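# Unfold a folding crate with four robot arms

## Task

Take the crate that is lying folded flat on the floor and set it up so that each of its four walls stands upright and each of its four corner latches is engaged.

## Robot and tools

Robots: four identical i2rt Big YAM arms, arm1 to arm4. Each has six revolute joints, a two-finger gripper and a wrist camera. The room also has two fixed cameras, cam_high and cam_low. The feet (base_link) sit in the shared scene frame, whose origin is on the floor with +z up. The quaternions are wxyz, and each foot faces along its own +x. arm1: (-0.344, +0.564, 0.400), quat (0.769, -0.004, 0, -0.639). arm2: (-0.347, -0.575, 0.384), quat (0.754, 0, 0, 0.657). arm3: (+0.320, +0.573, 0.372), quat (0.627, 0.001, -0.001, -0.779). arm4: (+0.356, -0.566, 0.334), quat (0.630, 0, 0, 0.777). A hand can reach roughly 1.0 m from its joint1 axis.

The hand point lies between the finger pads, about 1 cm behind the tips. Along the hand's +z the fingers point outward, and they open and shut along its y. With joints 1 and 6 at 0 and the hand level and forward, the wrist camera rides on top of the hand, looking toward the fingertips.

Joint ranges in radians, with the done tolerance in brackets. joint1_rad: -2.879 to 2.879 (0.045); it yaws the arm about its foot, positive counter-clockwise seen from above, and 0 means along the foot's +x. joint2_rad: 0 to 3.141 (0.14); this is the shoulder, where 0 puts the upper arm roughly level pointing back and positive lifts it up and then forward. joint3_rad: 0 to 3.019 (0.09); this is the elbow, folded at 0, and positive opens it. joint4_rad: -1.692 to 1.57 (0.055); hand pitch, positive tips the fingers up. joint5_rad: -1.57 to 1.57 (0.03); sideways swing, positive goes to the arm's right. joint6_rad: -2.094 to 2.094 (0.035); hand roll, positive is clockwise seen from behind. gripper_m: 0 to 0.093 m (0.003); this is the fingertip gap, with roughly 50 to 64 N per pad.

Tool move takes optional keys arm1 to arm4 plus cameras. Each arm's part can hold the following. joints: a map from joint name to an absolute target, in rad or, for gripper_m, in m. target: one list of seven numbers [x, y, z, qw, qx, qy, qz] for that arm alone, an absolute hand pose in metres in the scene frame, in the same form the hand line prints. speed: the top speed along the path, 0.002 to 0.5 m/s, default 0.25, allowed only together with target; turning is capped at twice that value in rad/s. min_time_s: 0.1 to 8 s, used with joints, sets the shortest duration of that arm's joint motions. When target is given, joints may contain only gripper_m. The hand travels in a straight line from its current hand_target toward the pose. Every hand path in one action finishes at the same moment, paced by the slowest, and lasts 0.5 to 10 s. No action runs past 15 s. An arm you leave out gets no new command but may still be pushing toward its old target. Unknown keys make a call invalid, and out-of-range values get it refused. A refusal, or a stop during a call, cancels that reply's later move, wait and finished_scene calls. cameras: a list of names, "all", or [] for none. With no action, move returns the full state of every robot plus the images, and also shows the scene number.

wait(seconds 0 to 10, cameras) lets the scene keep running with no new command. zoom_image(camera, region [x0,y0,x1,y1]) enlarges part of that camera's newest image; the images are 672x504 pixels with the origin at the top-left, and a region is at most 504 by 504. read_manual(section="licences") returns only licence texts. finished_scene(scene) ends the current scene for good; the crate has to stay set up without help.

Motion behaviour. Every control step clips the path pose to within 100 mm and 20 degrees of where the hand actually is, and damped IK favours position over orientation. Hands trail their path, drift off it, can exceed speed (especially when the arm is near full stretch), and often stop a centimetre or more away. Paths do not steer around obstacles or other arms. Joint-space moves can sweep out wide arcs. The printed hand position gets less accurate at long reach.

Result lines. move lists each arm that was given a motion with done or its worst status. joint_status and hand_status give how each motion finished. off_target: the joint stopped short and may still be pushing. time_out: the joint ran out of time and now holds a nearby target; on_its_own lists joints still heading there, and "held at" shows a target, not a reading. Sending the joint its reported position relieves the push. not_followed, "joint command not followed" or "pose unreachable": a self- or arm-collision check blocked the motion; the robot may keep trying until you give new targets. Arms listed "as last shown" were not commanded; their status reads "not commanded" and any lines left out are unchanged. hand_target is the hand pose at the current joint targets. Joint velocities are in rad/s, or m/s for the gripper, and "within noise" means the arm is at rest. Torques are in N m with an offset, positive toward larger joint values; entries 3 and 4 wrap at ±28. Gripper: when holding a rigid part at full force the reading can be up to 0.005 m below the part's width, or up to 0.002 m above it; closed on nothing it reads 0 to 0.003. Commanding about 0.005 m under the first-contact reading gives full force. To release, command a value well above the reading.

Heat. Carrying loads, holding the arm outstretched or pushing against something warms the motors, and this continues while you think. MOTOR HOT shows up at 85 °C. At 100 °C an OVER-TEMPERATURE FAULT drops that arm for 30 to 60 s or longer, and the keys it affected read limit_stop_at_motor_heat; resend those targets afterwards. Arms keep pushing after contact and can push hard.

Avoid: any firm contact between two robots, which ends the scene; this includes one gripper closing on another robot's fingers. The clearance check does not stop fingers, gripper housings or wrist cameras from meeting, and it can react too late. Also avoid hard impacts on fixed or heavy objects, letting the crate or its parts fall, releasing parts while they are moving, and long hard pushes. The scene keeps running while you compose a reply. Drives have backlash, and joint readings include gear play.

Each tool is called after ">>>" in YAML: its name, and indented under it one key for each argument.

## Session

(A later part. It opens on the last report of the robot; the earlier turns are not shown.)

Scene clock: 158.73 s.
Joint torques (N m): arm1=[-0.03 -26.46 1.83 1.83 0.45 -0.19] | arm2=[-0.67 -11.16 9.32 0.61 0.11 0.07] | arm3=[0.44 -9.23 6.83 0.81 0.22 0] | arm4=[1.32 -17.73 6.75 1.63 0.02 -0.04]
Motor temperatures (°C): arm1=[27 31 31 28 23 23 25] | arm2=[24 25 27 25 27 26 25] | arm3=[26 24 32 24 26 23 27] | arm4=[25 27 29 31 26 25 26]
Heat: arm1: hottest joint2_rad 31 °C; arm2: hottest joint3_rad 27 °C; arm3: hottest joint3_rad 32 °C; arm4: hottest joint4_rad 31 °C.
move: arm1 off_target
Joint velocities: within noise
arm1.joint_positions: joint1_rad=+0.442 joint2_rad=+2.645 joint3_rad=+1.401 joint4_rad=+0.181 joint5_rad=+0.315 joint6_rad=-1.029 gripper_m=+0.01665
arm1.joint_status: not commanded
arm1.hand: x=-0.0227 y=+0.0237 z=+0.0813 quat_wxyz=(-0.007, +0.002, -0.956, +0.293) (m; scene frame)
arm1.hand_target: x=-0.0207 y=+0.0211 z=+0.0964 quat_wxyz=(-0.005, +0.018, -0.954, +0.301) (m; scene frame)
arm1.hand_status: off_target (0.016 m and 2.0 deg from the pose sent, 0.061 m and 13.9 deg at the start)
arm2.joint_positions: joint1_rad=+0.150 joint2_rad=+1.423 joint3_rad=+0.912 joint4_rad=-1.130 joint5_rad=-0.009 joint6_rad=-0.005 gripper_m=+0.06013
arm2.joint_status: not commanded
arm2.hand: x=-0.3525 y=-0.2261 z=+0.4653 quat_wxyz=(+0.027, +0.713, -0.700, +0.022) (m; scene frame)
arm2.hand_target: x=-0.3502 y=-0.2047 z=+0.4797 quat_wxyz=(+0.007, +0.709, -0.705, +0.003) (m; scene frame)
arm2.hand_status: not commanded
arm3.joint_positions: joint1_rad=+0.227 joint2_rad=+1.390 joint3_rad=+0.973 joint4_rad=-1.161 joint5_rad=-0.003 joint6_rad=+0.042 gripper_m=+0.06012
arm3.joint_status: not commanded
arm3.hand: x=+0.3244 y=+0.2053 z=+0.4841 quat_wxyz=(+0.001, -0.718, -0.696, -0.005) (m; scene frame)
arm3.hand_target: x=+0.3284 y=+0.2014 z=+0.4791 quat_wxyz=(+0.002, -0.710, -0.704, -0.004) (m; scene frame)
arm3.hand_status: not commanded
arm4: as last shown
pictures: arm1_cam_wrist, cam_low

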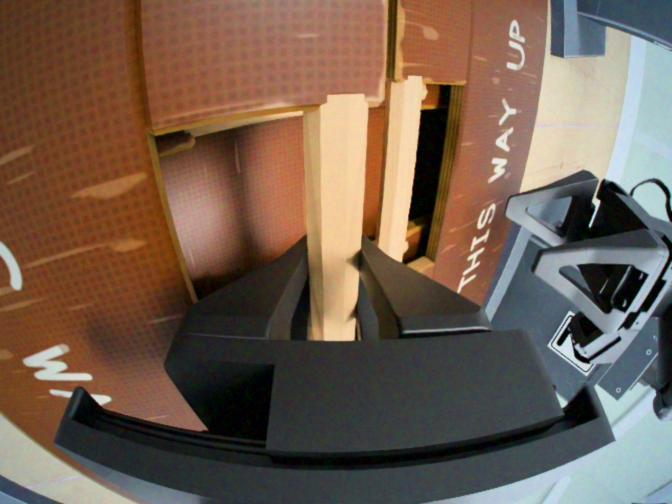

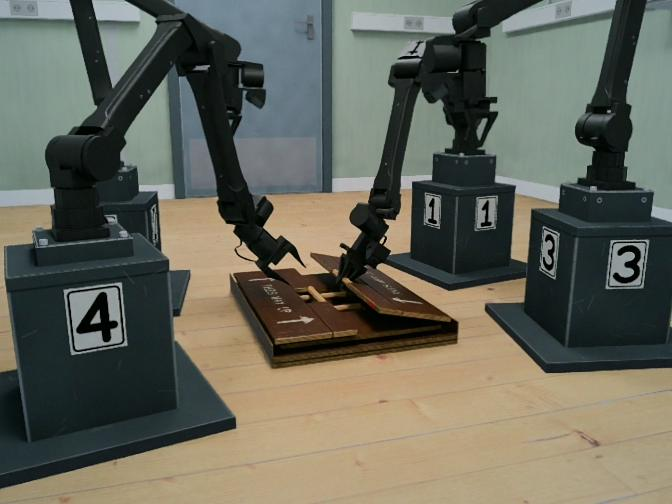

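>>> move:
  arm1: {"target": [-0.022, 0.053, 0.1535, 0.0074, -0.0167, 0.9135, -0.4067], "speed": 0.12}
  cameras: []

>>> move:
  arm1: {"target": [-0.0238, 0.102, 0.1945, 0.0093, -0.0158, 0.8616, -0.5075], "speed": 0.12}
  arm4: {"target": [-0.0275, -0.049, 0.098, -0.1908, 0.9815, 0.018, -0.0035], "joints": {"gripper_m": 0.042}}
  cameras: ["arm1_cam_wrist", "arm4_cam_wrist", "cam_low", "cam_high"]

Scene clock: 162.47 s.
Joint torques (N m): arm1=[0.91 -24.59 0.34 1.7 0.51 -0.08] | arm2=[-0.62 -11.28 9.31 0.62 0.12 0.06] | arm3=[0.44 -8.7 6.9 0.92 0.2 -0.05] | arm4=[1.32 -17.73 6.75 1.63 0.02 -0.04]
Motor temperatures (°C): arm1=[27 32 31 28 23 23 25] | arm2=[24 25 27 25 27 26 25] | arm3=[26 24 32 24 26 23 27] | arm4=[25 27 29 31 26 25 26]
Heat: arm1: hottest joint2_rad 32 °C; arm2: hottest joint3_rad 27 °C; arm3: hottest joint3_rad 32 °C; arm4: hottest joint4_rad 31 °C.
move: arm1 off_target
Joint velocities: within noise
arm1.joint_positions: joint1_rad=+0.499 joint2_rad=+2.545 joint3_rad=+1.187 joint4_rad=+0.509 joint5_rad=+0.461 joint6_rad=-1.071 gripper_m=+0.01668
arm1.joint_status: not commanded
arm1.hand: x=-0.0232 y=+0.0440 z=+0.1421 quat_wxyz=(-0.012, +0.004, -0.913, +0.407) (m; scene frame)
arm1.hand_target: x=-0.0218 y=+0.0516 z=+0.1533 quat_wxyz=(-0.008, +0.018, -0.913, +0.407) (m; scene frame)
arm1.hand_status: off_target (0.015 m and 1.5 deg from the pose sent, 0.078 m and 14.0 deg at the start)
arm2, arm3: as last shown
arm4.joint_positions: joint1_rad=+0.620 joint2_rad=+2.418 joint3_rad=+1.196 joint4_rad=+0.253 joint5_rad=+0.525 joint6_rad=-0.935 gripper_m=+0.06007
arm4.joint_status: not commanded
arm4.hand: x=-0.0328 y=-0.0902 z=+0.1206 quat_wxyz=(-0.379, +0.925, +0.012, -0.007) (m; scene frame)
arm4.hand_target: x=-0.0363 y=-0.0828 z=+0.1147 quat_wxyz=(-0.382, +0.924, +0.017, -0.008) (m; scene frame)
arm4.hand_status: not commanded
pictures: none
No camera images: "cameras" was empty.

Scene clock: 164.37 s.
Joint torques (N m): arm1=[1.03 -22.18 -1.03 2.28 0.56 0.13] | arm2=[-0.56 -11.16 9.32 0.62 0.11 0.06] | arm3=[0.09 -8.76 6.98 0.8 0.24 -0.06] | arm4=[1.67 -19.37 8.94 0.14 -0.1 0.07]
Motor temperatures (°C): arm1=[27 32 31 28 23 23 25] | arm2=[24 25 27 25 27 26 25] | arm3=[26 24 32 24 26 23 27] | arm4=[25 27 29 30 26 25 26]
Heat: arm1: hottest joint2_rad 32 °C; arm2: hottest joint3_rad 27 °C; arm3: hottest joint3_rad 32 °C; arm4: hottest joint4_rad 30 °C.
move: arm1 off_target; arm4 off_target
Joint velocities: within noise
arm1.joint_positions: joint1_rad=+0.583 joint2_rad=+2.513 joint3_rad=+1.020 joint4_rad=+0.859 joint5_rad=+0.634 joint6_rad=-1.138 gripper_m=+0.01674
arm1.joint_status: not commanded
arm1.hand: x=-0.0235 y=+0.0810 z=+0.1913 quat_wxyz=(-0.010, +0.004, -0.858, +0.514) (m; scene frame)
arm1.hand_target: x=-0.0241 y=+0.0934 z=+0.1971 quat_wxyz=(-0.008, +0.014, -0.859, +0.512) (m; scene frame)
arm1.hand_status: off_target (0.021 m and 1.6 deg from the pose sent, 0.078 m and 13.0 deg at the start)
arm2, arm3: as last shown
arm4.joint_positions: joint1_rad=+0.499 joint2_rad=+2.434 joint3_rad=+1.434 joint4_rad=-0.258 joint5_rad=+0.232 joint6_rad=-0.935 gripper_m=+0.04207
arm4.joint_status: all done
arm4.hand: x=-0.0258 y=-0.0569 z=+0.1068 quat_wxyz=(-0.193, +0.981, +0.017, -0.007) (m; scene frame)
arm4.hand_target: x=-0.0281 y=-0.0511 z=+0.0977 quat_wxyz=(-0.190, +0.982, +0.018, -0.005) (m; scene frame)
arm4.hand_status: off_target (0.012 m and 0.5 deg from the pose sent, 0.047 m and 22.5 deg at the start)
pictures: arm1_cam_wrist, arm4_cam_wrist, cam_high, cam_low

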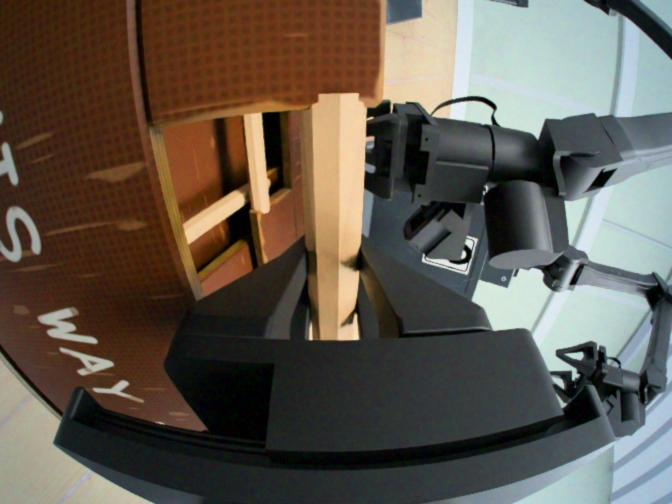

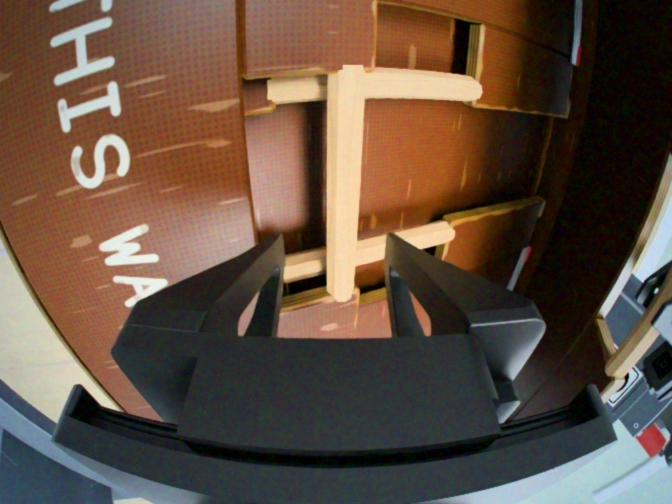

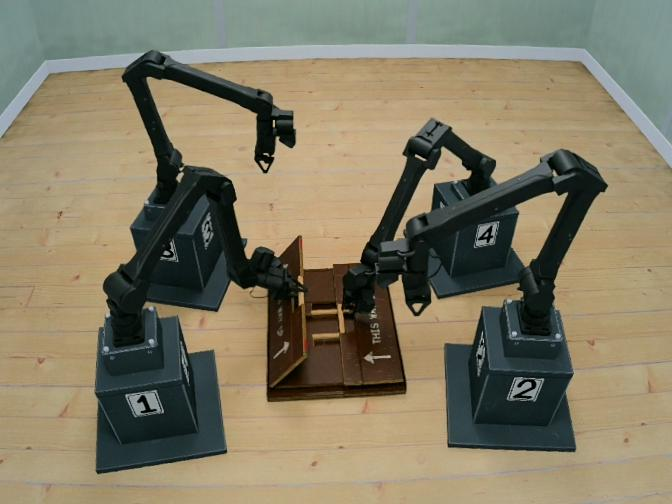

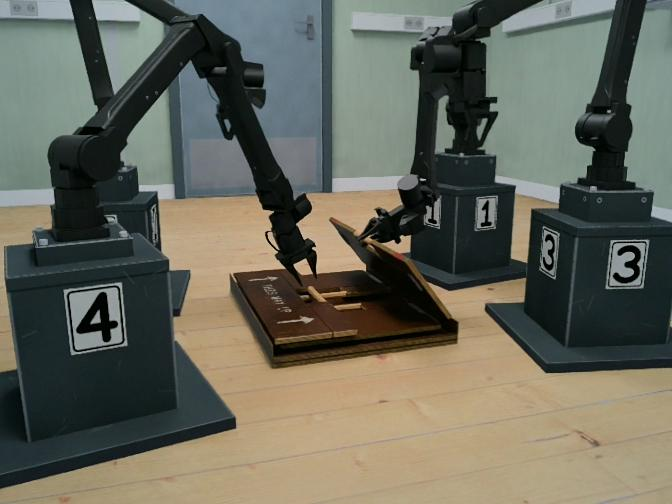

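>>> zoom_image:
  camera: "arm4_cam_wrist"
  region: [440, 0, 672, 300]

>>> zoom_image:
  camera: "cam_high"
  region: [250, 220, 410, 410]

>>> zoom_image:
  camera: "cam_low"
  region: [310, 200, 480, 370]

Scaled by 1.680 from the camera's 672x504 image, which has a finer 960x720 frame.

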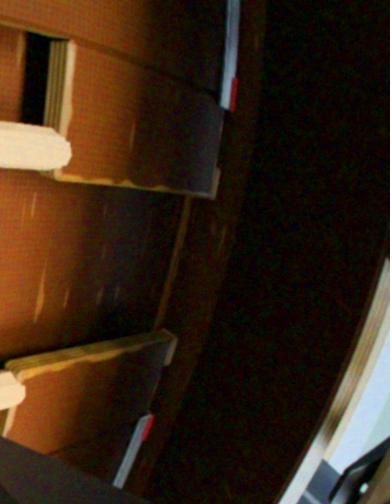

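Scaled by 2.653 from the camera's 672x504 image, which has a finer 960x720 frame.

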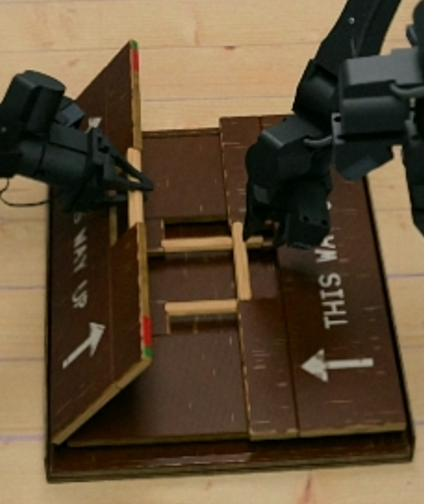

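Scaled by 2.965 from the camera's 672x504 image, which has a finer 960x720 frame.

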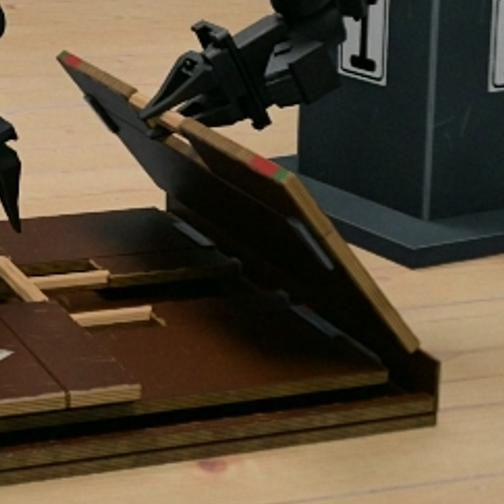

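>>> move:
  arm1: {"target": [-0.026, 0.163, 0.2157, 0.011, -0.0146, 0.7986, -0.6018], "speed": 0.1}
  arm4: {"target": [-0.027, -0.030, 0.063, -0.1908, 0.9815, 0.018, -0.0035]}
  cameras: ["arm1_cam_wrist", "arm4_cam_wrist", "cam_low"]

Scene clock: 172.23 s.
Joint torques (N m): arm1=[2.9 -17.55 -2.18 2.66 0.11 0.28] | arm2=[-0.62 -11.22 9.29 0.62 0.11 0.06] | arm3=[0.62 -9.17 6.79 0.76 0.24 -0.05] | arm4=[1.14 -19.84 8.88 0.55 -0.1 -0.07]
Motor temperatures (°C): arm1=[27 32 31 28 23 23 25] | arm2=[24 25 27 25 27 26 25] | arm3=[26 24 32 24 26 23 27] | arm4=[25 28 29 30 26 25 26]
Heat: arm1: hottest joint2_rad 32 °C; arm2: hottest joint3_rad 27 °C; arm3: hottest joint3_rad 32 °C; arm4: hottest joint4_rad 30 °C.
move: arm1 off_target; arm4 off_target
Joint velocities: within noise
arm1.joint_positions: joint1_rad=+0.712 joint2_rad=+2.562 joint3_rad=+0.904 joint4_rad=+1.264 joint5_rad=+0.856 joint6_rad=-1.252 gripper_m=+0.01684
arm1.joint_status: not commanded
arm1.hand: x=-0.0242 y=+0.1383 z=+0.2287 quat_wxyz=(-0.003, -0.003, -0.789, +0.614) (m; scene frame)
arm1.hand_target: x=-0.0271 y=+0.1614 z=+0.2167 quat_wxyz=(-0.007, +0.013, -0.797, +0.603) (m; scene frame)
arm1.hand_status: off_target (0.028 m and 2.9 deg from the pose sent, 0.086 m and 12.2 deg at the start)
arm2, arm3: as last shown
arm4.joint_positions: joint1_rad=+0.478 joint2_rad=+2.529 joint3_rad=+1.524 joint4_rad=-0.258 joint5_rad=+0.229 joint6_rad=-0.944 gripper_m=+0.04207
arm4.joint_status: not commanded
arm4.hand: x=-0.0243 y=-0.0380 z=+0.0730 quat_wxyz=(-0.190, +0.982, +0.011, -0.004) (m; scene frame)
arm4.hand_target: x=-0.0252 y=-0.0308 z=+0.0628 quat_wxyz=(-0.190, +0.982, +0.017, -0.003) (m; scene frame)
arm4.hand_status: off_target (0.013 m and 0.8 deg from the pose sent, 0.051 m and 0.5 deg at the start)
pictures: arm1_cam_wrist, arm4_cam_wrist, cam_low

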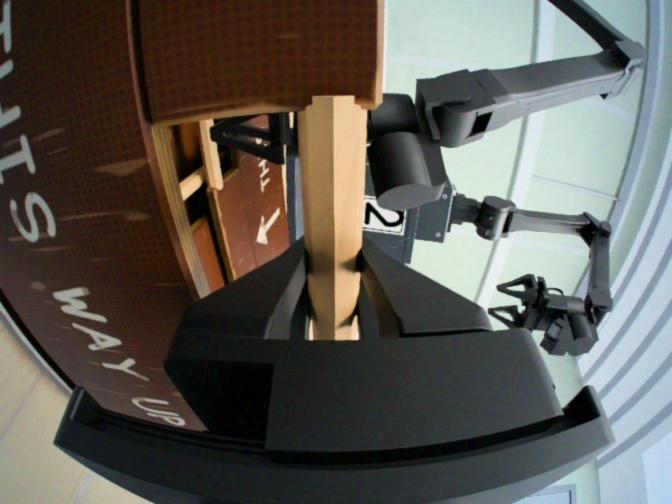

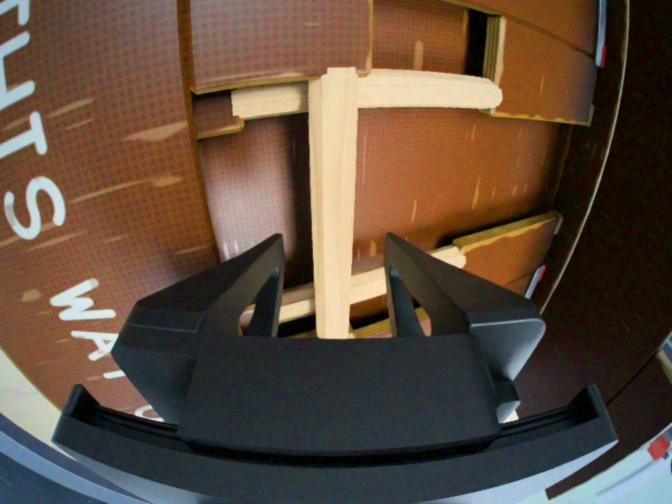

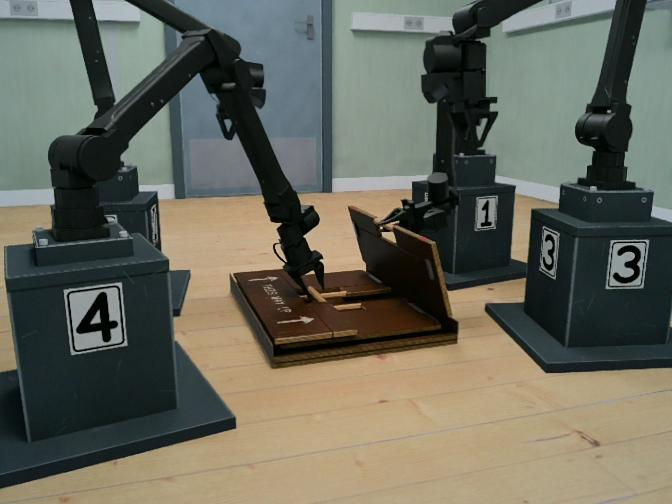

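>>> move:
  arm1: {"target": [-0.0275, 0.196, 0.248, 0.0108, -0.0148, 0.809, -0.5878], "speed": 0.1, "joints": {"gripper_m": 0.0145}}
  arm4: {"target": [-0.027, -0.018, 0.0333, -0.1908, 0.9815, 0.018, -0.0035]}
  cameras: ["arm1_cam_wrist", "arm4_cam_wrist", "cam_low"]

Scene clock: 177.73 s.
Joint torques (N m): arm1=[1.38 -19.9 -2.13 1.78 0.94 0.25] | arm2=[-0.62 -11.22 9.31 0.62 0.12 0.06] | arm3=[0.5 -8.76 6.86 0.91 0.25 -0.05] | arm4=[1.2 -20.42 8.79 0.88 -0.08 -0.08]
Motor temperatures (°C): arm1=[27 32 30 28 23 23 25] | arm2=[24 25 27 25 27 26 25] | arm3=[26 24 32 24 26 23 27] | arm4=[25 28 29 30 26 25 26]
Heat: arm1: hottest joint2_rad 32 °C; arm2: hottest joint3_rad 27 °C; arm3: hottest joint3_rad 32 °C; arm4: hottest joint4_rad 30 °C.
move: arm1 off_target; arm4 off_target
Joint velocities: within noise
arm1.joint_positions: joint1_rad=+0.795 joint2_rad=+2.487 joint3_rad=+0.779 joint4_rad=+1.190 joint5_rad=+0.866 joint6_rad=-1.144 gripper_m=+0.01636
arm1.joint_status: all done
arm1.hand: x=-0.0257 y=+0.1890 z=+0.2366 quat_wxyz=(-0.016, +0.013, -0.811, +0.585) (m; scene frame)
arm1.hand_target: x=-0.0267 y=+0.1962 z=+0.2466 quat_wxyz=(-0.016, +0.014, -0.810, +0.586) (m; scene frame)
arm1.hand_status: off_target (0.014 m and 0.8 deg from the pose sent, 0.061 m and 4.4 deg at the start)
arm2, arm3: as last shown
arm4.joint_positions: joint1_rad=+0.467 joint2_rad=+2.608 joint3_rad=+1.601 joint4_rad=-0.258 joint5_rad=+0.224 joint6_rad=-0.956 gripper_m=+0.04206
arm4.joint_status: not commanded
arm4.hand: x=-0.0256 y=-0.0265 z=+0.0437 quat_wxyz=(-0.187, +0.982, +0.012, -0.003) (m; scene frame)
arm4.hand_target: x=-0.0266 y=-0.0185 z=+0.0339 quat_wxyz=(-0.191, +0.981, +0.018, -0.004) (m; scene frame)
arm4.hand_status: off_target (0.013 m and 0.8 deg from the pose sent, 0.045 m and 0.8 deg at the start)
pictures: arm1_cam_wrist, arm4_cam_wrist, cam_low

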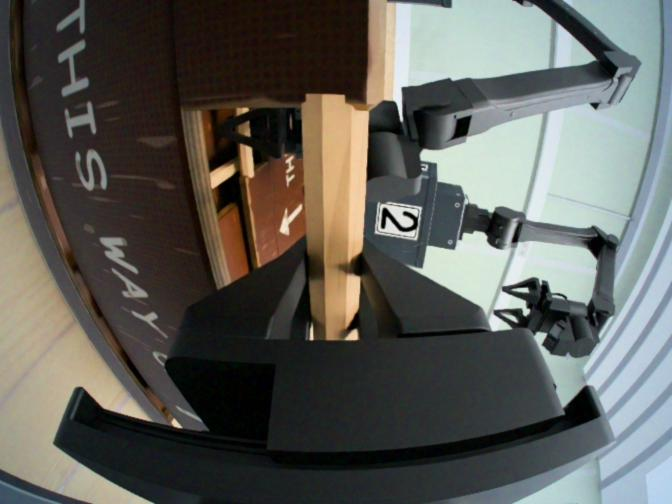

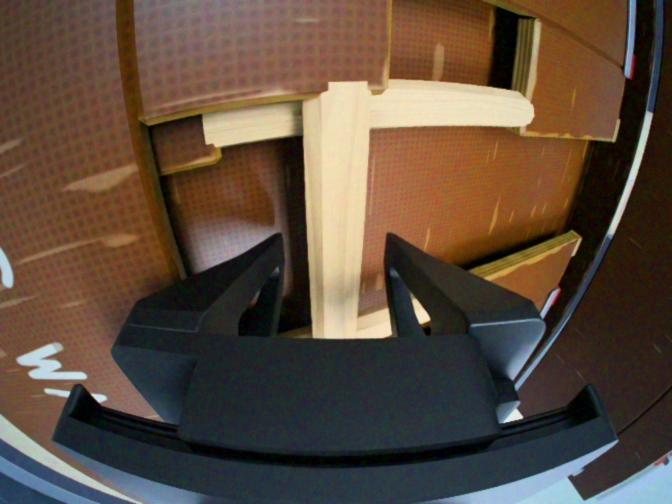

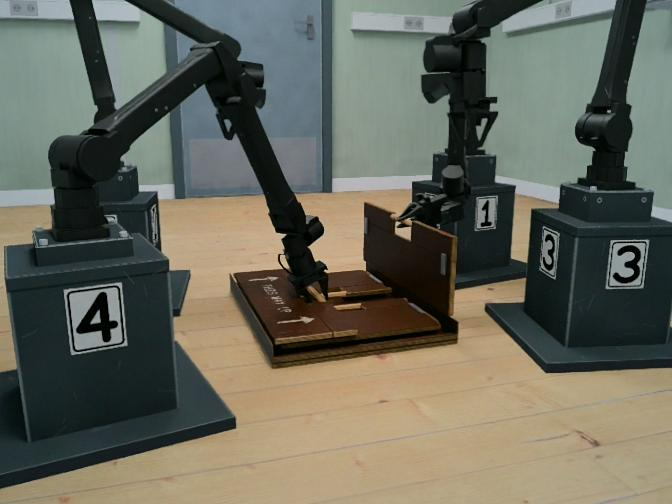

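>>> move:
  arm1: {"target": [-0.029, 0.24, 0.255, 0.0108, -0.0148, 0.809, -0.5878], "speed": 0.08}
  arm4: {"target": [-0.027, -0.0155, 0.0265, -0.1908, 0.9815, 0.018, -0.0035]}
  cameras: []

>>> move:
  arm4: {"joints": {"gripper_m": 0.012}}
  cameras: ["arm1_cam_wrist", "arm4_cam_wrist", "cam_low", "cam_high"]

Scene clock: 180.87 s.
Joint torques (N m): arm1=[5.6 -21.71 -5.78 2.51 2.19 0.41] | arm2=[-0.62 -11.16 9.29 0.64 0.11 0.07] | arm3=[0.38 -9.05 6.9 0.77 0.24 -0.02] | arm4=[1.32 -20.19 8.49 0.91 -0.08 -0.08]
Motor temperatures (°C): arm1=[27 32 30 28 23 23 26] | arm2=[24 25 28 25 27 26 25] | arm3=[26 24 32 24 26 23 27] | arm4=[25 29 29 30 26 25 26]
Heat: arm1: hottest joint2_rad 32 °C; arm2: hottest joint3_rad 28 °C; arm3: hottest joint3_rad 32 °C; arm4: hottest joint4_rad 30 °C.
move: arm1 off_target; arm4 off_target
Joint velocities: within noise
arm1.joint_positions: joint1_rad=+0.829 joint2_rad=+2.481 joint3_rad=+0.769 joint4_rad=+1.160 joint5_rad=+0.922 joint6_rad=-1.104 gripper_m=+0.01635
arm1.joint_status: not commanded
arm1.hand: x=-0.0273 y=+0.2014 z=+0.2372 quat_wxyz=(-0.005, +0.004, -0.810, +0.587) (m; scene frame)
arm1.hand_target: x=-0.0290 y=+0.2351 z=+0.2528 quat_wxyz=(-0.009, +0.019, -0.808, +0.589) (m; scene frame)
arm1.hand_status: off_target (0.042 m and 1.4 deg from the pose sent, 0.054 m and 0.8 deg at the start)
arm2, arm3: as last shown
arm4.joint_positions: joint1_rad=+0.464 joint2_rad=+2.622 joint3_rad=+1.624 joint4_rad=-0.256 joint5_rad=+0.224 joint6_rad=-0.958 gripper_m=+0.04205
arm4.joint_status: not commanded
arm4.hand: x=-0.0284 y=-0.0196 z=+0.0414 quat_wxyz=(-0.192, +0.981, +0.011, -0.005) (m; scene frame)
arm4.hand_target: x=-0.0272 y=-0.0160 z=+0.0271 quat_wxyz=(-0.191, +0.981, +0.018, -0.004) (m; scene frame)
arm4.hand_status: off_target (0.015 m and 0.8 deg from the pose sent, 0.020 m and 0.8 deg at the start)
pictures: none
No camera images: "cameras" was empty.

Scene clock: 181.50 s.
Joint torques (N m): arm1=[6.01 -21.42 -5.72 2.26 2.22 0.36] | arm2=[-0.5 -11.16 9.32 0.62 0.12 0.06] | arm3=[0.38 -8.94 6.87 0.87 0.22 -0.04] | arm4=[1.79 -20.37 7.92 0.69 -0.17 -0.03]
Motor temperatures (°C): arm1=[27 32 30 28 24 23 26] | arm2=[24 25 28 25 27 26 25] | arm3=[26 24 32 24 26 23 27] | arm4=[25 29 29 30 26 25 26]
Heat: arm1: hottest joint2_rad 32 °C; arm2: hottest joint3_rad 28 °C; arm3: hottest joint3_rad 32 °C; arm4: hottest joint4_rad 30 °C.
move: arm4 off_target
Joint velocities: within noise
arm1, arm2, arm3: as last shown
arm4.joint_positions: joint1_rad=+0.461 joint2_rad=+2.625 joint3_rad=+1.632 joint4_rad=-0.253 joint5_rad=+0.231 joint6_rad=-0.961 gripper_m=+0.01589
arm4.joint_status: gripper_m off_target (ended at +0.01591, target +0.01200)
arm4.hand: x=-0.0281 y=-0.0150 z=+0.0420 quat_wxyz=(-0.196, +0.980, +0.010, -0.005) (m; scene frame)
arm4.hand_target: x=-0.0264 y=-0.0164 z=+0.0263 quat_wxyz=(-0.192, +0.981, +0.018, -0.001) (m; scene frame)
arm4.hand_status: not commanded
pictures: arm1_cam_wrist, arm4_cam_wrist, cam_high, cam_low

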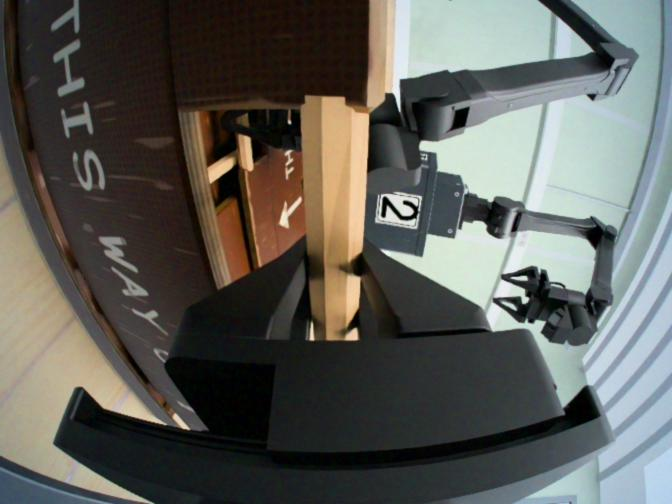

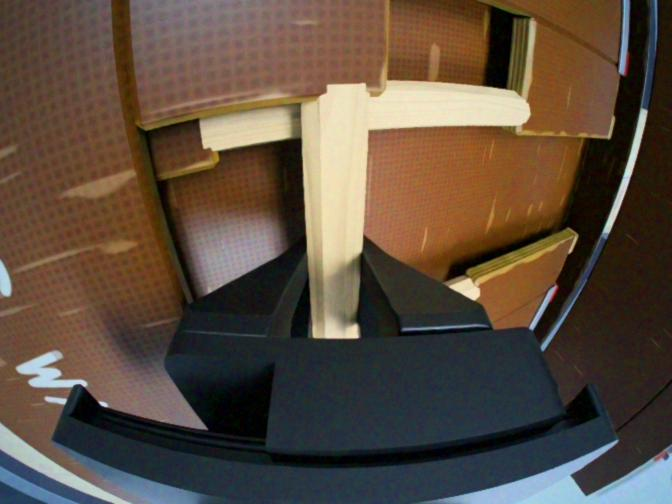

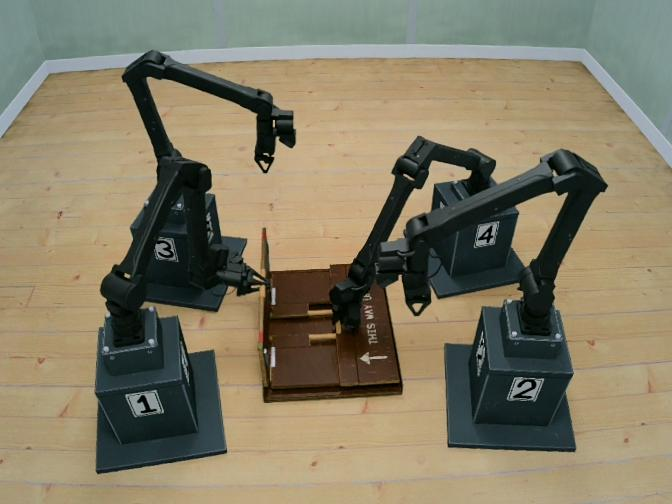

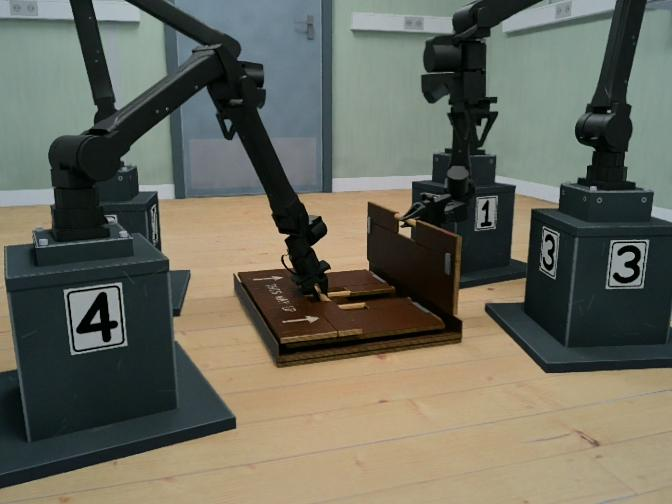

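>>> move:
  arm1: {"target": [-0.0285, 0.212, 0.248, 0.0108, -0.0148, 0.809, -0.5878], "speed": 0.1}
  arm4: {"target": [-0.0265, -0.036, 0.126, -0.3173, 0.9483, 0.0174, -0.0058], "speed": 0.1}
  cameras: []

>>> move:
  arm4: {"target": [-0.0245, -0.082, 0.19, -0.4384, 0.8988, 0.0164, -0.008], "speed": 0.1}
  cameras: ["arm1_cam_wrist", "arm4_cam_wrist", "cam_low", "cam_high"]

Scene clock: 189.13 s.
Joint torques (N m): arm1=[1.44 -20.31 -2.85 3.03 0.67 0.07] | arm2=[-0.62 -11.22 9.29 0.62 0.12 0.07] | arm3=[1.03 -8.76 6.83 0.8 0.23 -0.04] | arm4=[2.43 -24.18 3.19 0.23 -0.03 0.11]
Motor temperatures (°C): arm1=[27 32 30 28 25 23 26] | arm2=[24 25 28 25 27 26 25] | arm3=[26 24 32 24 26 23 27] | arm4=[25 29 29 30 26 25 27]
Heat: arm1: hottest joint2_rad 32 °C; arm2: hottest joint3_rad 28 °C; arm3: hottest joint3_rad 32 °C; arm4: hottest joint4_rad 30 °C.
move: arm1 off_target; arm4 off_target
Joint velocities: within noise
arm1.joint_positions: joint1_rad=+0.826 joint2_rad=+2.479 joint3_rad=+0.767 joint4_rad=+1.160 joint5_rad=+0.912 joint6_rad=-1.104 gripper_m=+0.01634
arm1.joint_status: not commanded
arm1.hand: x=-0.0270 y=+0.2009 z=+0.2370 quat_wxyz=(-0.008, +0.006, -0.811, +0.585) (m; scene frame)
arm1.hand_target: x=-0.0285 y=+0.2116 z=+0.2477 quat_wxyz=(-0.011, +0.014, -0.809, +0.588) (m; scene frame)
arm1.hand_status: off_target (0.016 m and 1.2 deg from the pose sent, 0.015 m and 1.4 deg at the start)
arm2, arm3: as last shown
arm4.joint_positions: joint1_rad=+0.510 joint2_rad=+2.452 joint3_rad=+1.380 joint4_rad=+0.048 joint5_rad=+0.401 joint6_rad=-0.984 gripper_m=+0.01590
arm4.joint_status: not commanded
arm4.hand: x=-0.0277 y=-0.0227 z=+0.1180 quat_wxyz=(-0.327, +0.945, +0.008, -0.008) (m; scene frame)
arm4.hand_target: x=-0.0263 y=-0.0337 z=+0.1262 quat_wxyz=(-0.319, +0.948, +0.017, -0.004) (m; scene frame)
arm4.hand_status: off_target (0.016 m and 1.6 deg from the pose sent, 0.087 m and 14.4 deg at the start)
pictures: none
No camera images: "cameras" was empty.

Scene clock: 191.07 s.
Joint torques (N m): arm1=[1.55 -19.25 -2.95 3.12 0.71 0.05] | arm2=[-0.62 -11.16 9.32 0.61 0.11 0.06] | arm3=[0.38 -8.7 6.87 0.96 0.23 -0.06] | arm4=[2.9 -20.95 2.44 1.06 0 0.17]
Motor temperatures (°C): arm1=[27 32 30 28 25 23 26] | arm2=[24 25 28 25 27 26 25] | arm3=[26 24 32 24 26 23 27] | arm4=[25 29 29 30 26 25 27]
Heat: arm1: hottest joint2_rad 32 °C; arm2: hottest joint3_rad 28 °C; arm3: hottest joint3_rad 32 °C; arm4: hottest joint4_rad 30 °C.
move: arm4 off_target
Joint velocities: within noise
arm1: as last shown
arm2.joint_positions: joint1_rad=+0.150 joint2_rad=+1.423 joint3_rad=+0.912 joint4_rad=-1.130 joint5_rad=-0.009 joint6_rad=-0.005 gripper_m=+0.06013
arm2.joint_status: not commanded
arm2.hand: x=-0.3525 y=-0.2261 z=+0.4653 quat_wxyz=(+0.027, +0.713, -0.700, +0.022) (m; scene frame)
arm2.hand_target: x=-0.3502 y=-0.2047 z=+0.4797 quat_wxyz=(+0.007, +0.709, -0.705, +0.003) (m; scene frame)
arm2.hand_status: not commanded
arm3.joint_positions: joint1_rad=+0.227 joint2_rad=+1.390 joint3_rad=+0.973 joint4_rad=-1.161 joint5_rad=-0.003 joint6_rad=+0.042 gripper_m=+0.06012
arm3.joint_status: not commanded
arm3.hand: x=+0.3244 y=+0.2053 z=+0.4841 quat_wxyz=(+0.001, -0.718, -0.696, -0.005) (m; scene frame)
arm3.hand_target: x=+0.3284 y=+0.2014 z=+0.4791 quat_wxyz=(+0.002, -0.710, -0.704, -0.004) (m; scene frame)
arm3.hand_status: not commanded
arm4.joint_positions: joint1_rad=+0.602 joint2_rad=+2.305 joint3_rad=+1.129 joint4_rad=+0.357 joint5_rad=+0.593 joint6_rad=-1.016 gripper_m=+0.01598
arm4.joint_status: not commanded
arm4.hand: x=-0.0270 y=-0.0665 z=+0.1886 quat_wxyz=(-0.444, +0.896, +0.007, -0.011) (m; scene frame)
arm4.hand_target: x=-0.0262 y=-0.0808 z=+0.1902 quat_wxyz=(-0.438, +0.899, +0.017, -0.009) (m; scene frame)
arm4.hand_status: off_target (0.016 m and 1.4 deg from the pose sent, 0.093 m and 13.9 deg at the start)
pictures: arm1_cam_wrist, arm4_cam_wrist, cam_high, cam_low

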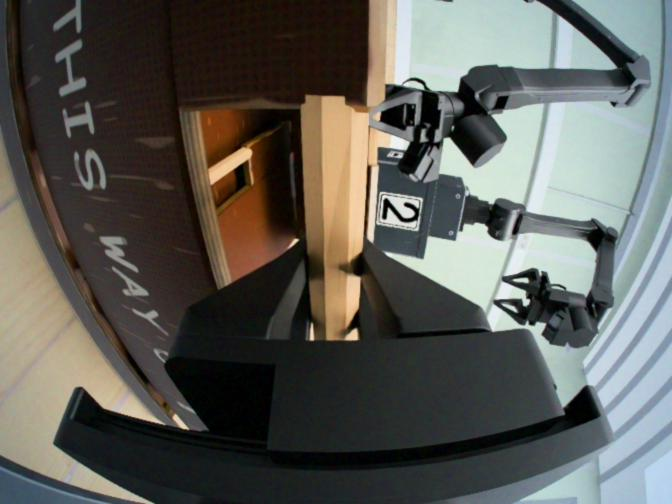

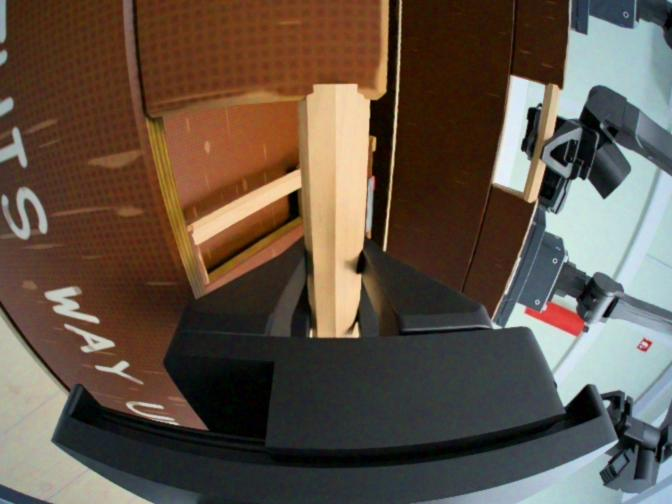

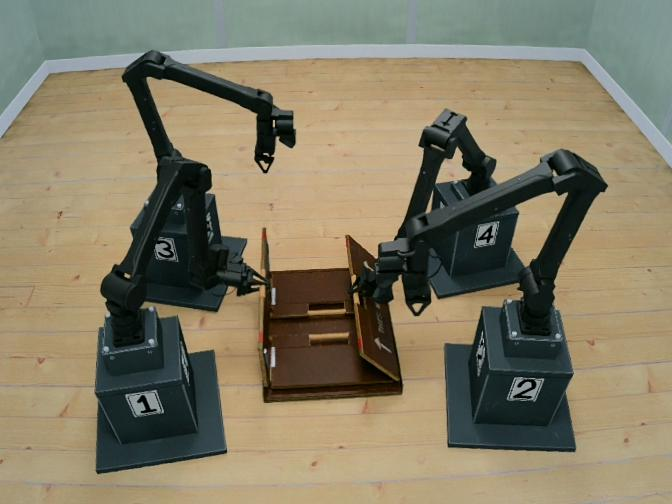

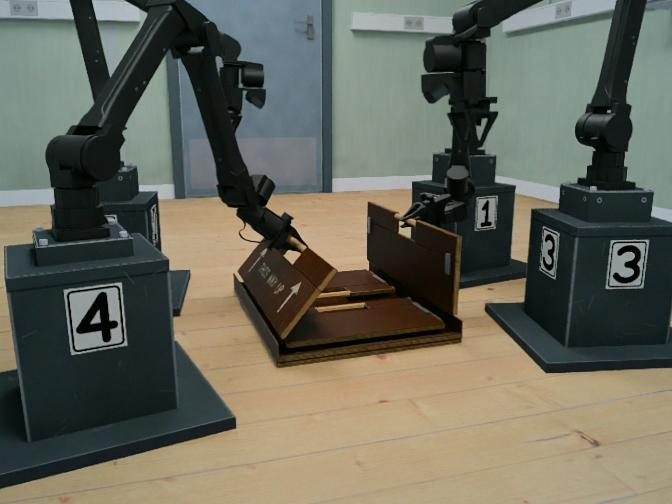

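>>> move:
  arm4: {"target": [-0.0225, -0.138, 0.228, -0.5373, 0.8434, 0.0154, -0.0098], "speed": 0.1}
  cameras: []

>>> move:
  arm4: {"target": [-0.0205, -0.192, 0.245, -0.5878, 0.809, 0.0148, -0.0108], "speed": 0.1}
  cameras: ["arm4_cam_wrist", "cam_low", "cam_high"]

Scene clock: 193.83 s.
Joint torques (N m): arm1=[1.44 -19.66 -3.08 3.15 0.69 0.02] | arm2=[-0.62 -11.16 9.32 0.61 0.11 0.07] | arm3=[0.32 -8.47 6.83 0.87 0.2 -0.05] | arm4=[2.78 -18.37 1.77 1.73 0.24 0.11]
Motor temperatures (°C): arm1=[27 32 30 28 24 23 26] | arm2=[24 25 28 25 27 26 25] | arm3=[26 24 32 24 26 23 27] | arm4=[25 29 29 30 26 25 27]
Heat: arm1: hottest joint2_rad 32 °C; arm2: hottest joint3_rad 28 °C; arm3: hottest joint3_rad 32 °C; arm4: hottest joint4_rad 30 °C.
move: arm4 off_target
Joint velocities: within noise
arm1, arm2, arm3: as last shown
arm4.joint_positions: joint1_rad=+0.721 joint2_rad=+2.260 joint3_rad=+0.943 joint4_rad=+0.676 joint5_rad=+0.792 joint6_rad=-1.072 gripper_m=+0.01604
arm4.joint_status: not commanded
arm4.hand: x=-0.0250 y=-0.1265 z=+0.2268 quat_wxyz=(-0.538, +0.843, +0.007, -0.011) (m; scene frame)
arm4.hand_target: x=-0.0226 y=-0.1373 z=+0.2276 quat_wxyz=(-0.537, +0.843, +0.017, -0.008) (m; scene frame)
arm4.hand_status: off_target (0.012 m and 1.0 deg from the pose sent, 0.082 m and 12.3 deg at the start)
pictures: none
No camera images: "cameras" was empty.

Scene clock: 195.03 s.
Joint torques (N m): arm1=[1.73 -20.25 -2.97 2.89 0.69 0.11] | arm2=[-0.62 -11.16 9.31 0.61 0.12 0.07] | arm3=[0.67 -8.7 6.97 0.88 0.25 -0.04] | arm4=[3.02 -17.08 0.99 2.85 0.95 -0.05]
Motor temperatures (°C): arm1=[27 32 30 28 24 23 26] | arm2=[24 25 28 25 27 26 25] | arm3=[26 24 32 24 26 23 27] | arm4=[25 29 29 30 26 25 27]
Heat: arm1: hottest joint2_rad 32 °C; arm2: hottest joint3_rad 28 °C; arm3: hottest joint3_rad 32 °C; arm4: hottest joint4_rad 30 °C.
move: arm4 off_target
Joint velocities: within noise
arm1, arm2, arm3: as last shown
arm1.joint_positions: joint1_rad=+0.826 joint2_rad=+2.479 joint3_rad=+0.767 joint4_rad=+1.160 joint5_rad=+0.912 joint6_rad=-1.106 gripper_m=+0.01634
arm1.hand_target: x=-0.0285 y=+0.2117 z=+0.2477 quat_wxyz=(-0.010, +0.015, -0.809, +0.588) (m; scene frame)
arm4.joint_positions: joint1_rad=+0.833 joint2_rad=+2.259 joint3_rad=+0.837 joint4_rad=+0.850 joint5_rad=+0.924 joint6_rad=-1.084 gripper_m=+0.01541
arm4.joint_status: not commanded
arm4.hand: x=-0.0242 y=-0.1822 z=+0.2398 quat_wxyz=(-0.580, +0.814, +0.009, -0.014) (m; scene frame)
arm4.hand_target: x=-0.0212 y=-0.1910 z=+0.2460 quat_wxyz=(-0.588, +0.809, +0.015, -0.010) (m; scene frame)
arm4.hand_status: off_target (0.012 m and 1.3 deg from the pose sent, 0.068 m and 6.9 deg at the start)
pictures: arm4_cam_wrist, cam_high, cam_low

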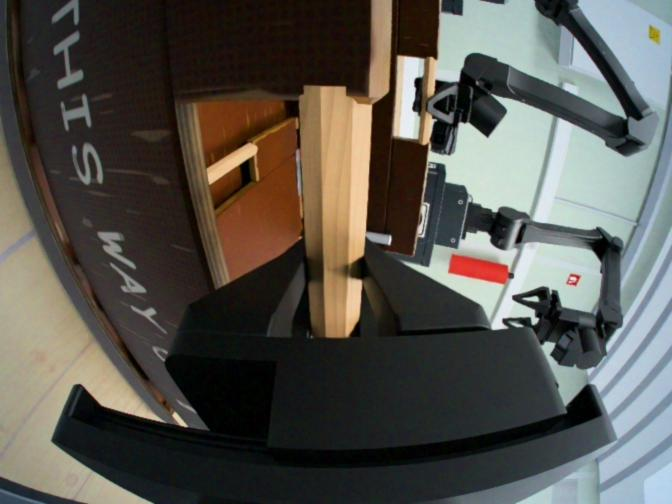

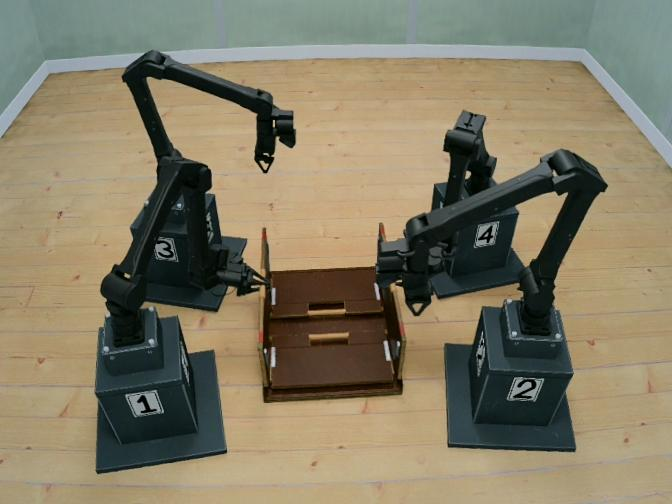

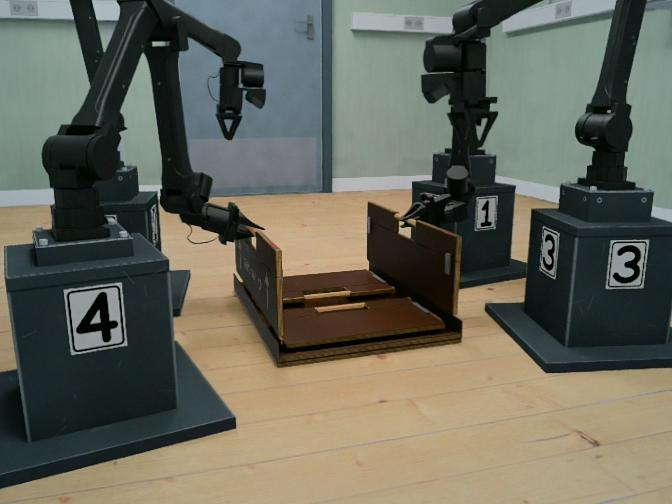

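>>> move:
  arm4: {"target": [-0.0205, -0.207, 0.246, -0.5878, 0.809, 0.0148, -0.0108], "speed": 0.1}
  arm2: {"target": [-0.18, -0.06, 0.42, 0, 0.7071, -0.7071, 0], "speed": 0.25}
  arm3: {"target": [0.15, 0.06, 0.42, 0, 0.7071, 0.7071, 0], "speed": 0.25}
  cameras: ["arm2_cam_wrist", "arm3_cam_wrist", "cam_low", "cam_high"]

Scene clock: 198.23 s.
Joint torques (N m): arm1=[1.2 -19.49 -2.95 2.82 0.72 0.04] | arm2=[-0.32 -17.96 9.17 -0.01 -0.15 -0.1] | arm3=[-1.08 -14.21 9.8 0.02 0 -0.06] | arm4=[5.07 -17.61 0.17 2.41 1.53 0.28]
Motor temperatures (°C): arm1=[27 32 30 28 24 23 26] | arm2=[24 25 28 25 27 26 25] | arm3=[26 25 32 24 26 23 27] | arm4=[25 29 29 30 27 25 27]
Heat: arm1: hottest joint2_rad 32 °C; arm2: hottest joint3_rad 28 °C; arm3: hottest joint3_rad 32 °C; arm4: hottest joint4_rad 30 °C.
move: arm2 off_target; arm3 off_target; arm4 off_target
Joint velocities: within noise
arm1: as last shown
arm2.joint_positions: joint1_rad=-0.171 joint2_rad=+1.886 joint3_rad=+1.343 joint4_rad=-1.059 joint5_rad=-0.001 joint6_rad=-0.298 gripper_m=+0.06013
arm2.joint_status: not commanded
arm2.hand: x=-0.1884 y=-0.0766 z=+0.4087 quat_wxyz=(+0.014, +0.704, -0.710, +0.007) (m; scene frame)
arm2.hand_target: x=-0.1843 y=-0.0611 z=+0.4184 quat_wxyz=(+0.003, +0.707, -0.707, +0.000) (m; scene frame)
arm2.hand_status: off_target (0.022 m and 1.8 deg from the pose sent, 0.244 m and 4.1 deg at the start)
arm3.joint_positions: joint1_rad=-0.098 joint2_rad=+1.844 joint3_rad=+1.348 joint4_rad=-1.081 joint5_rad=+0.009 joint6_rad=-0.309 gripper_m=+0.06012
arm3.joint_status: not commanded
arm3.hand: x=+0.1567 y=+0.0761 z=+0.4177 quat_wxyz=(+0.005, -0.709, -0.705, -0.002) (m; scene frame)
arm3.hand_target: x=+0.1504 y=+0.0622 z=+0.4181 quat_wxyz=(+0.002, -0.707, -0.708, +0.000) (m; scene frame)
arm3.hand_status: off_target (0.018 m and 0.7 deg from the pose sent, 0.236 m and 1.8 deg at the start)
arm4.joint_positions: joint1_rad=+0.835 joint2_rad=+2.260 joint3_rad=+0.839 joint4_rad=+0.850 joint5_rad=+0.932 joint6_rad=-1.084 gripper_m=+0.01541
arm4.joint_status: not commanded
arm4.hand: x=-0.0239 y=-0.1824 z=+0.2399 quat_wxyz=(-0.582, +0.813, +0.008, -0.012) (m; scene frame)
arm4.hand_target: x=-0.0247 y=-0.2026 z=+0.2477 quat_wxyz=(-0.590, +0.807, +0.011, -0.014) (m; scene frame)
arm4.hand_status: off_target (0.026 m and 1.2 deg from the pose sent, 0.026 m and 1.3 deg at the start)
pictures: arm2_cam_wrist, arm3_cam_wrist, cam_high, cam_low

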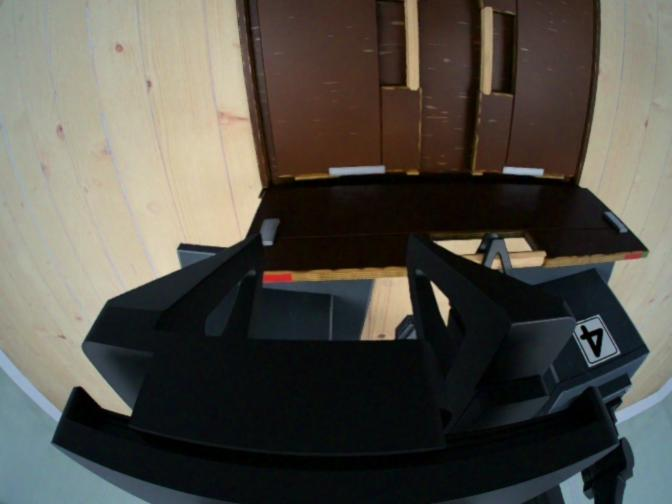

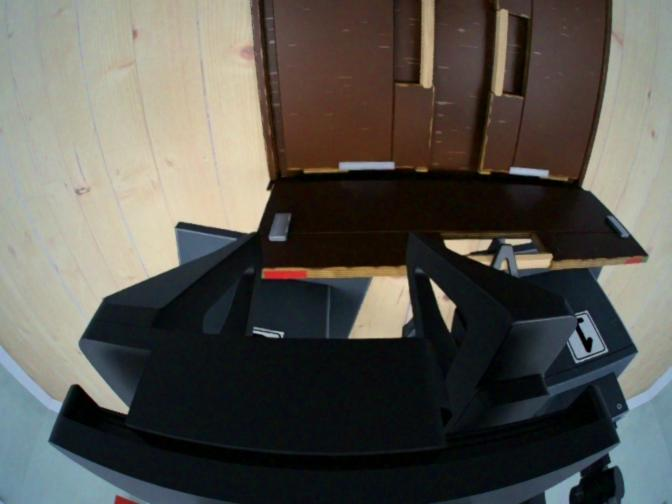

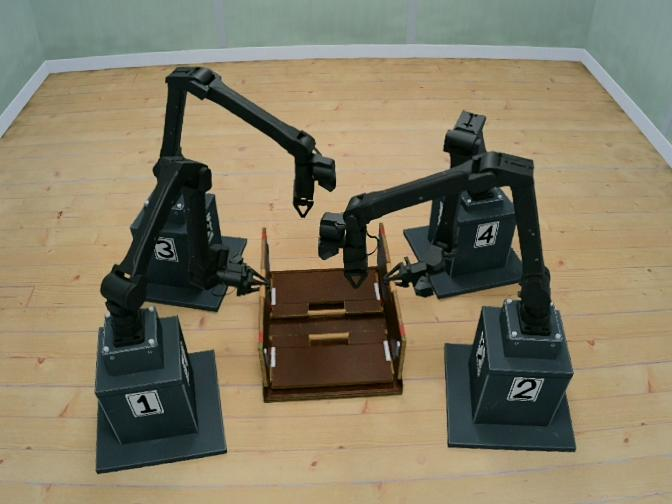

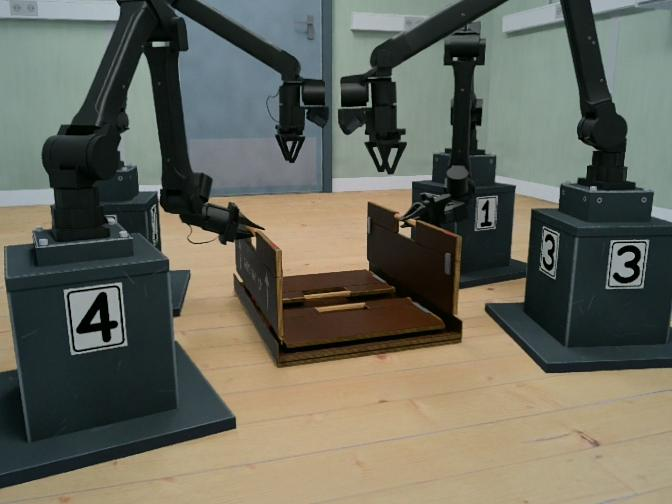

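>>> zoom_image:
  camera: "cam_high"
  region: [250, 220, 410, 410]

>>> zoom_image:
  camera: "arm2_cam_wrist"
  region: [230, 0, 672, 300]

>>> zoom_image:
  camera: "arm3_cam_wrist"
  region: [230, 0, 672, 300]

>>> zoom_image:
  camera: "cam_low"
  region: [220, 180, 480, 375]

Scaled by 2.653 from the camera's 672x504 image, which has a finer 960x720 frame.

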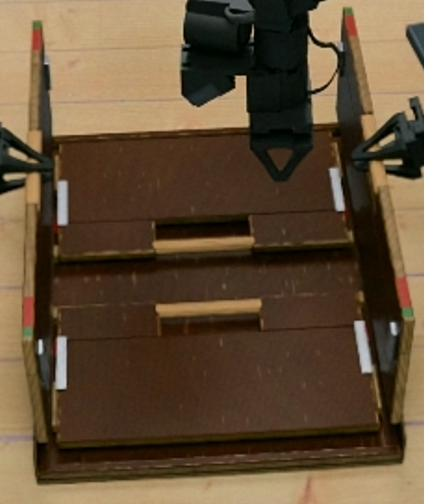

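Scaled by 1.140 from the camera's 672x504 image, which has a finer 960x720 frame.

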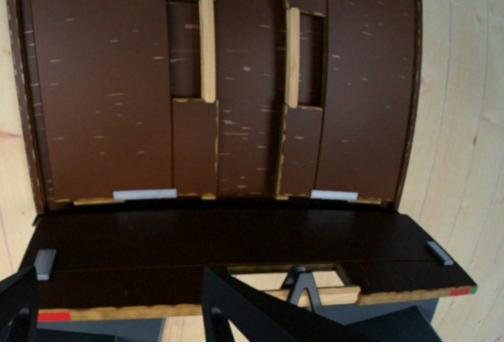

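Scaled by 1.140 from the camera's 672x504 image, which has a finer 960x720 frame.

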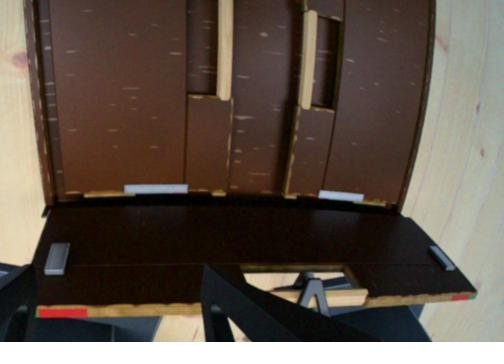

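Scaled by 1.938 from the camera's 672x504 image, which has a finer 960x720 frame.

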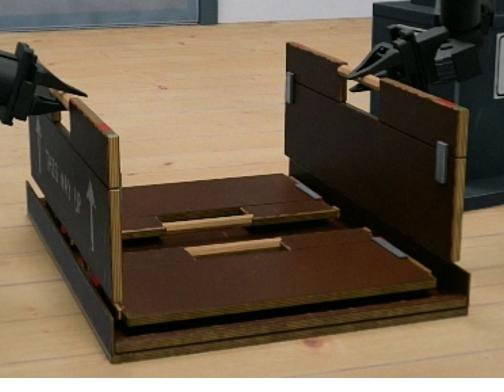

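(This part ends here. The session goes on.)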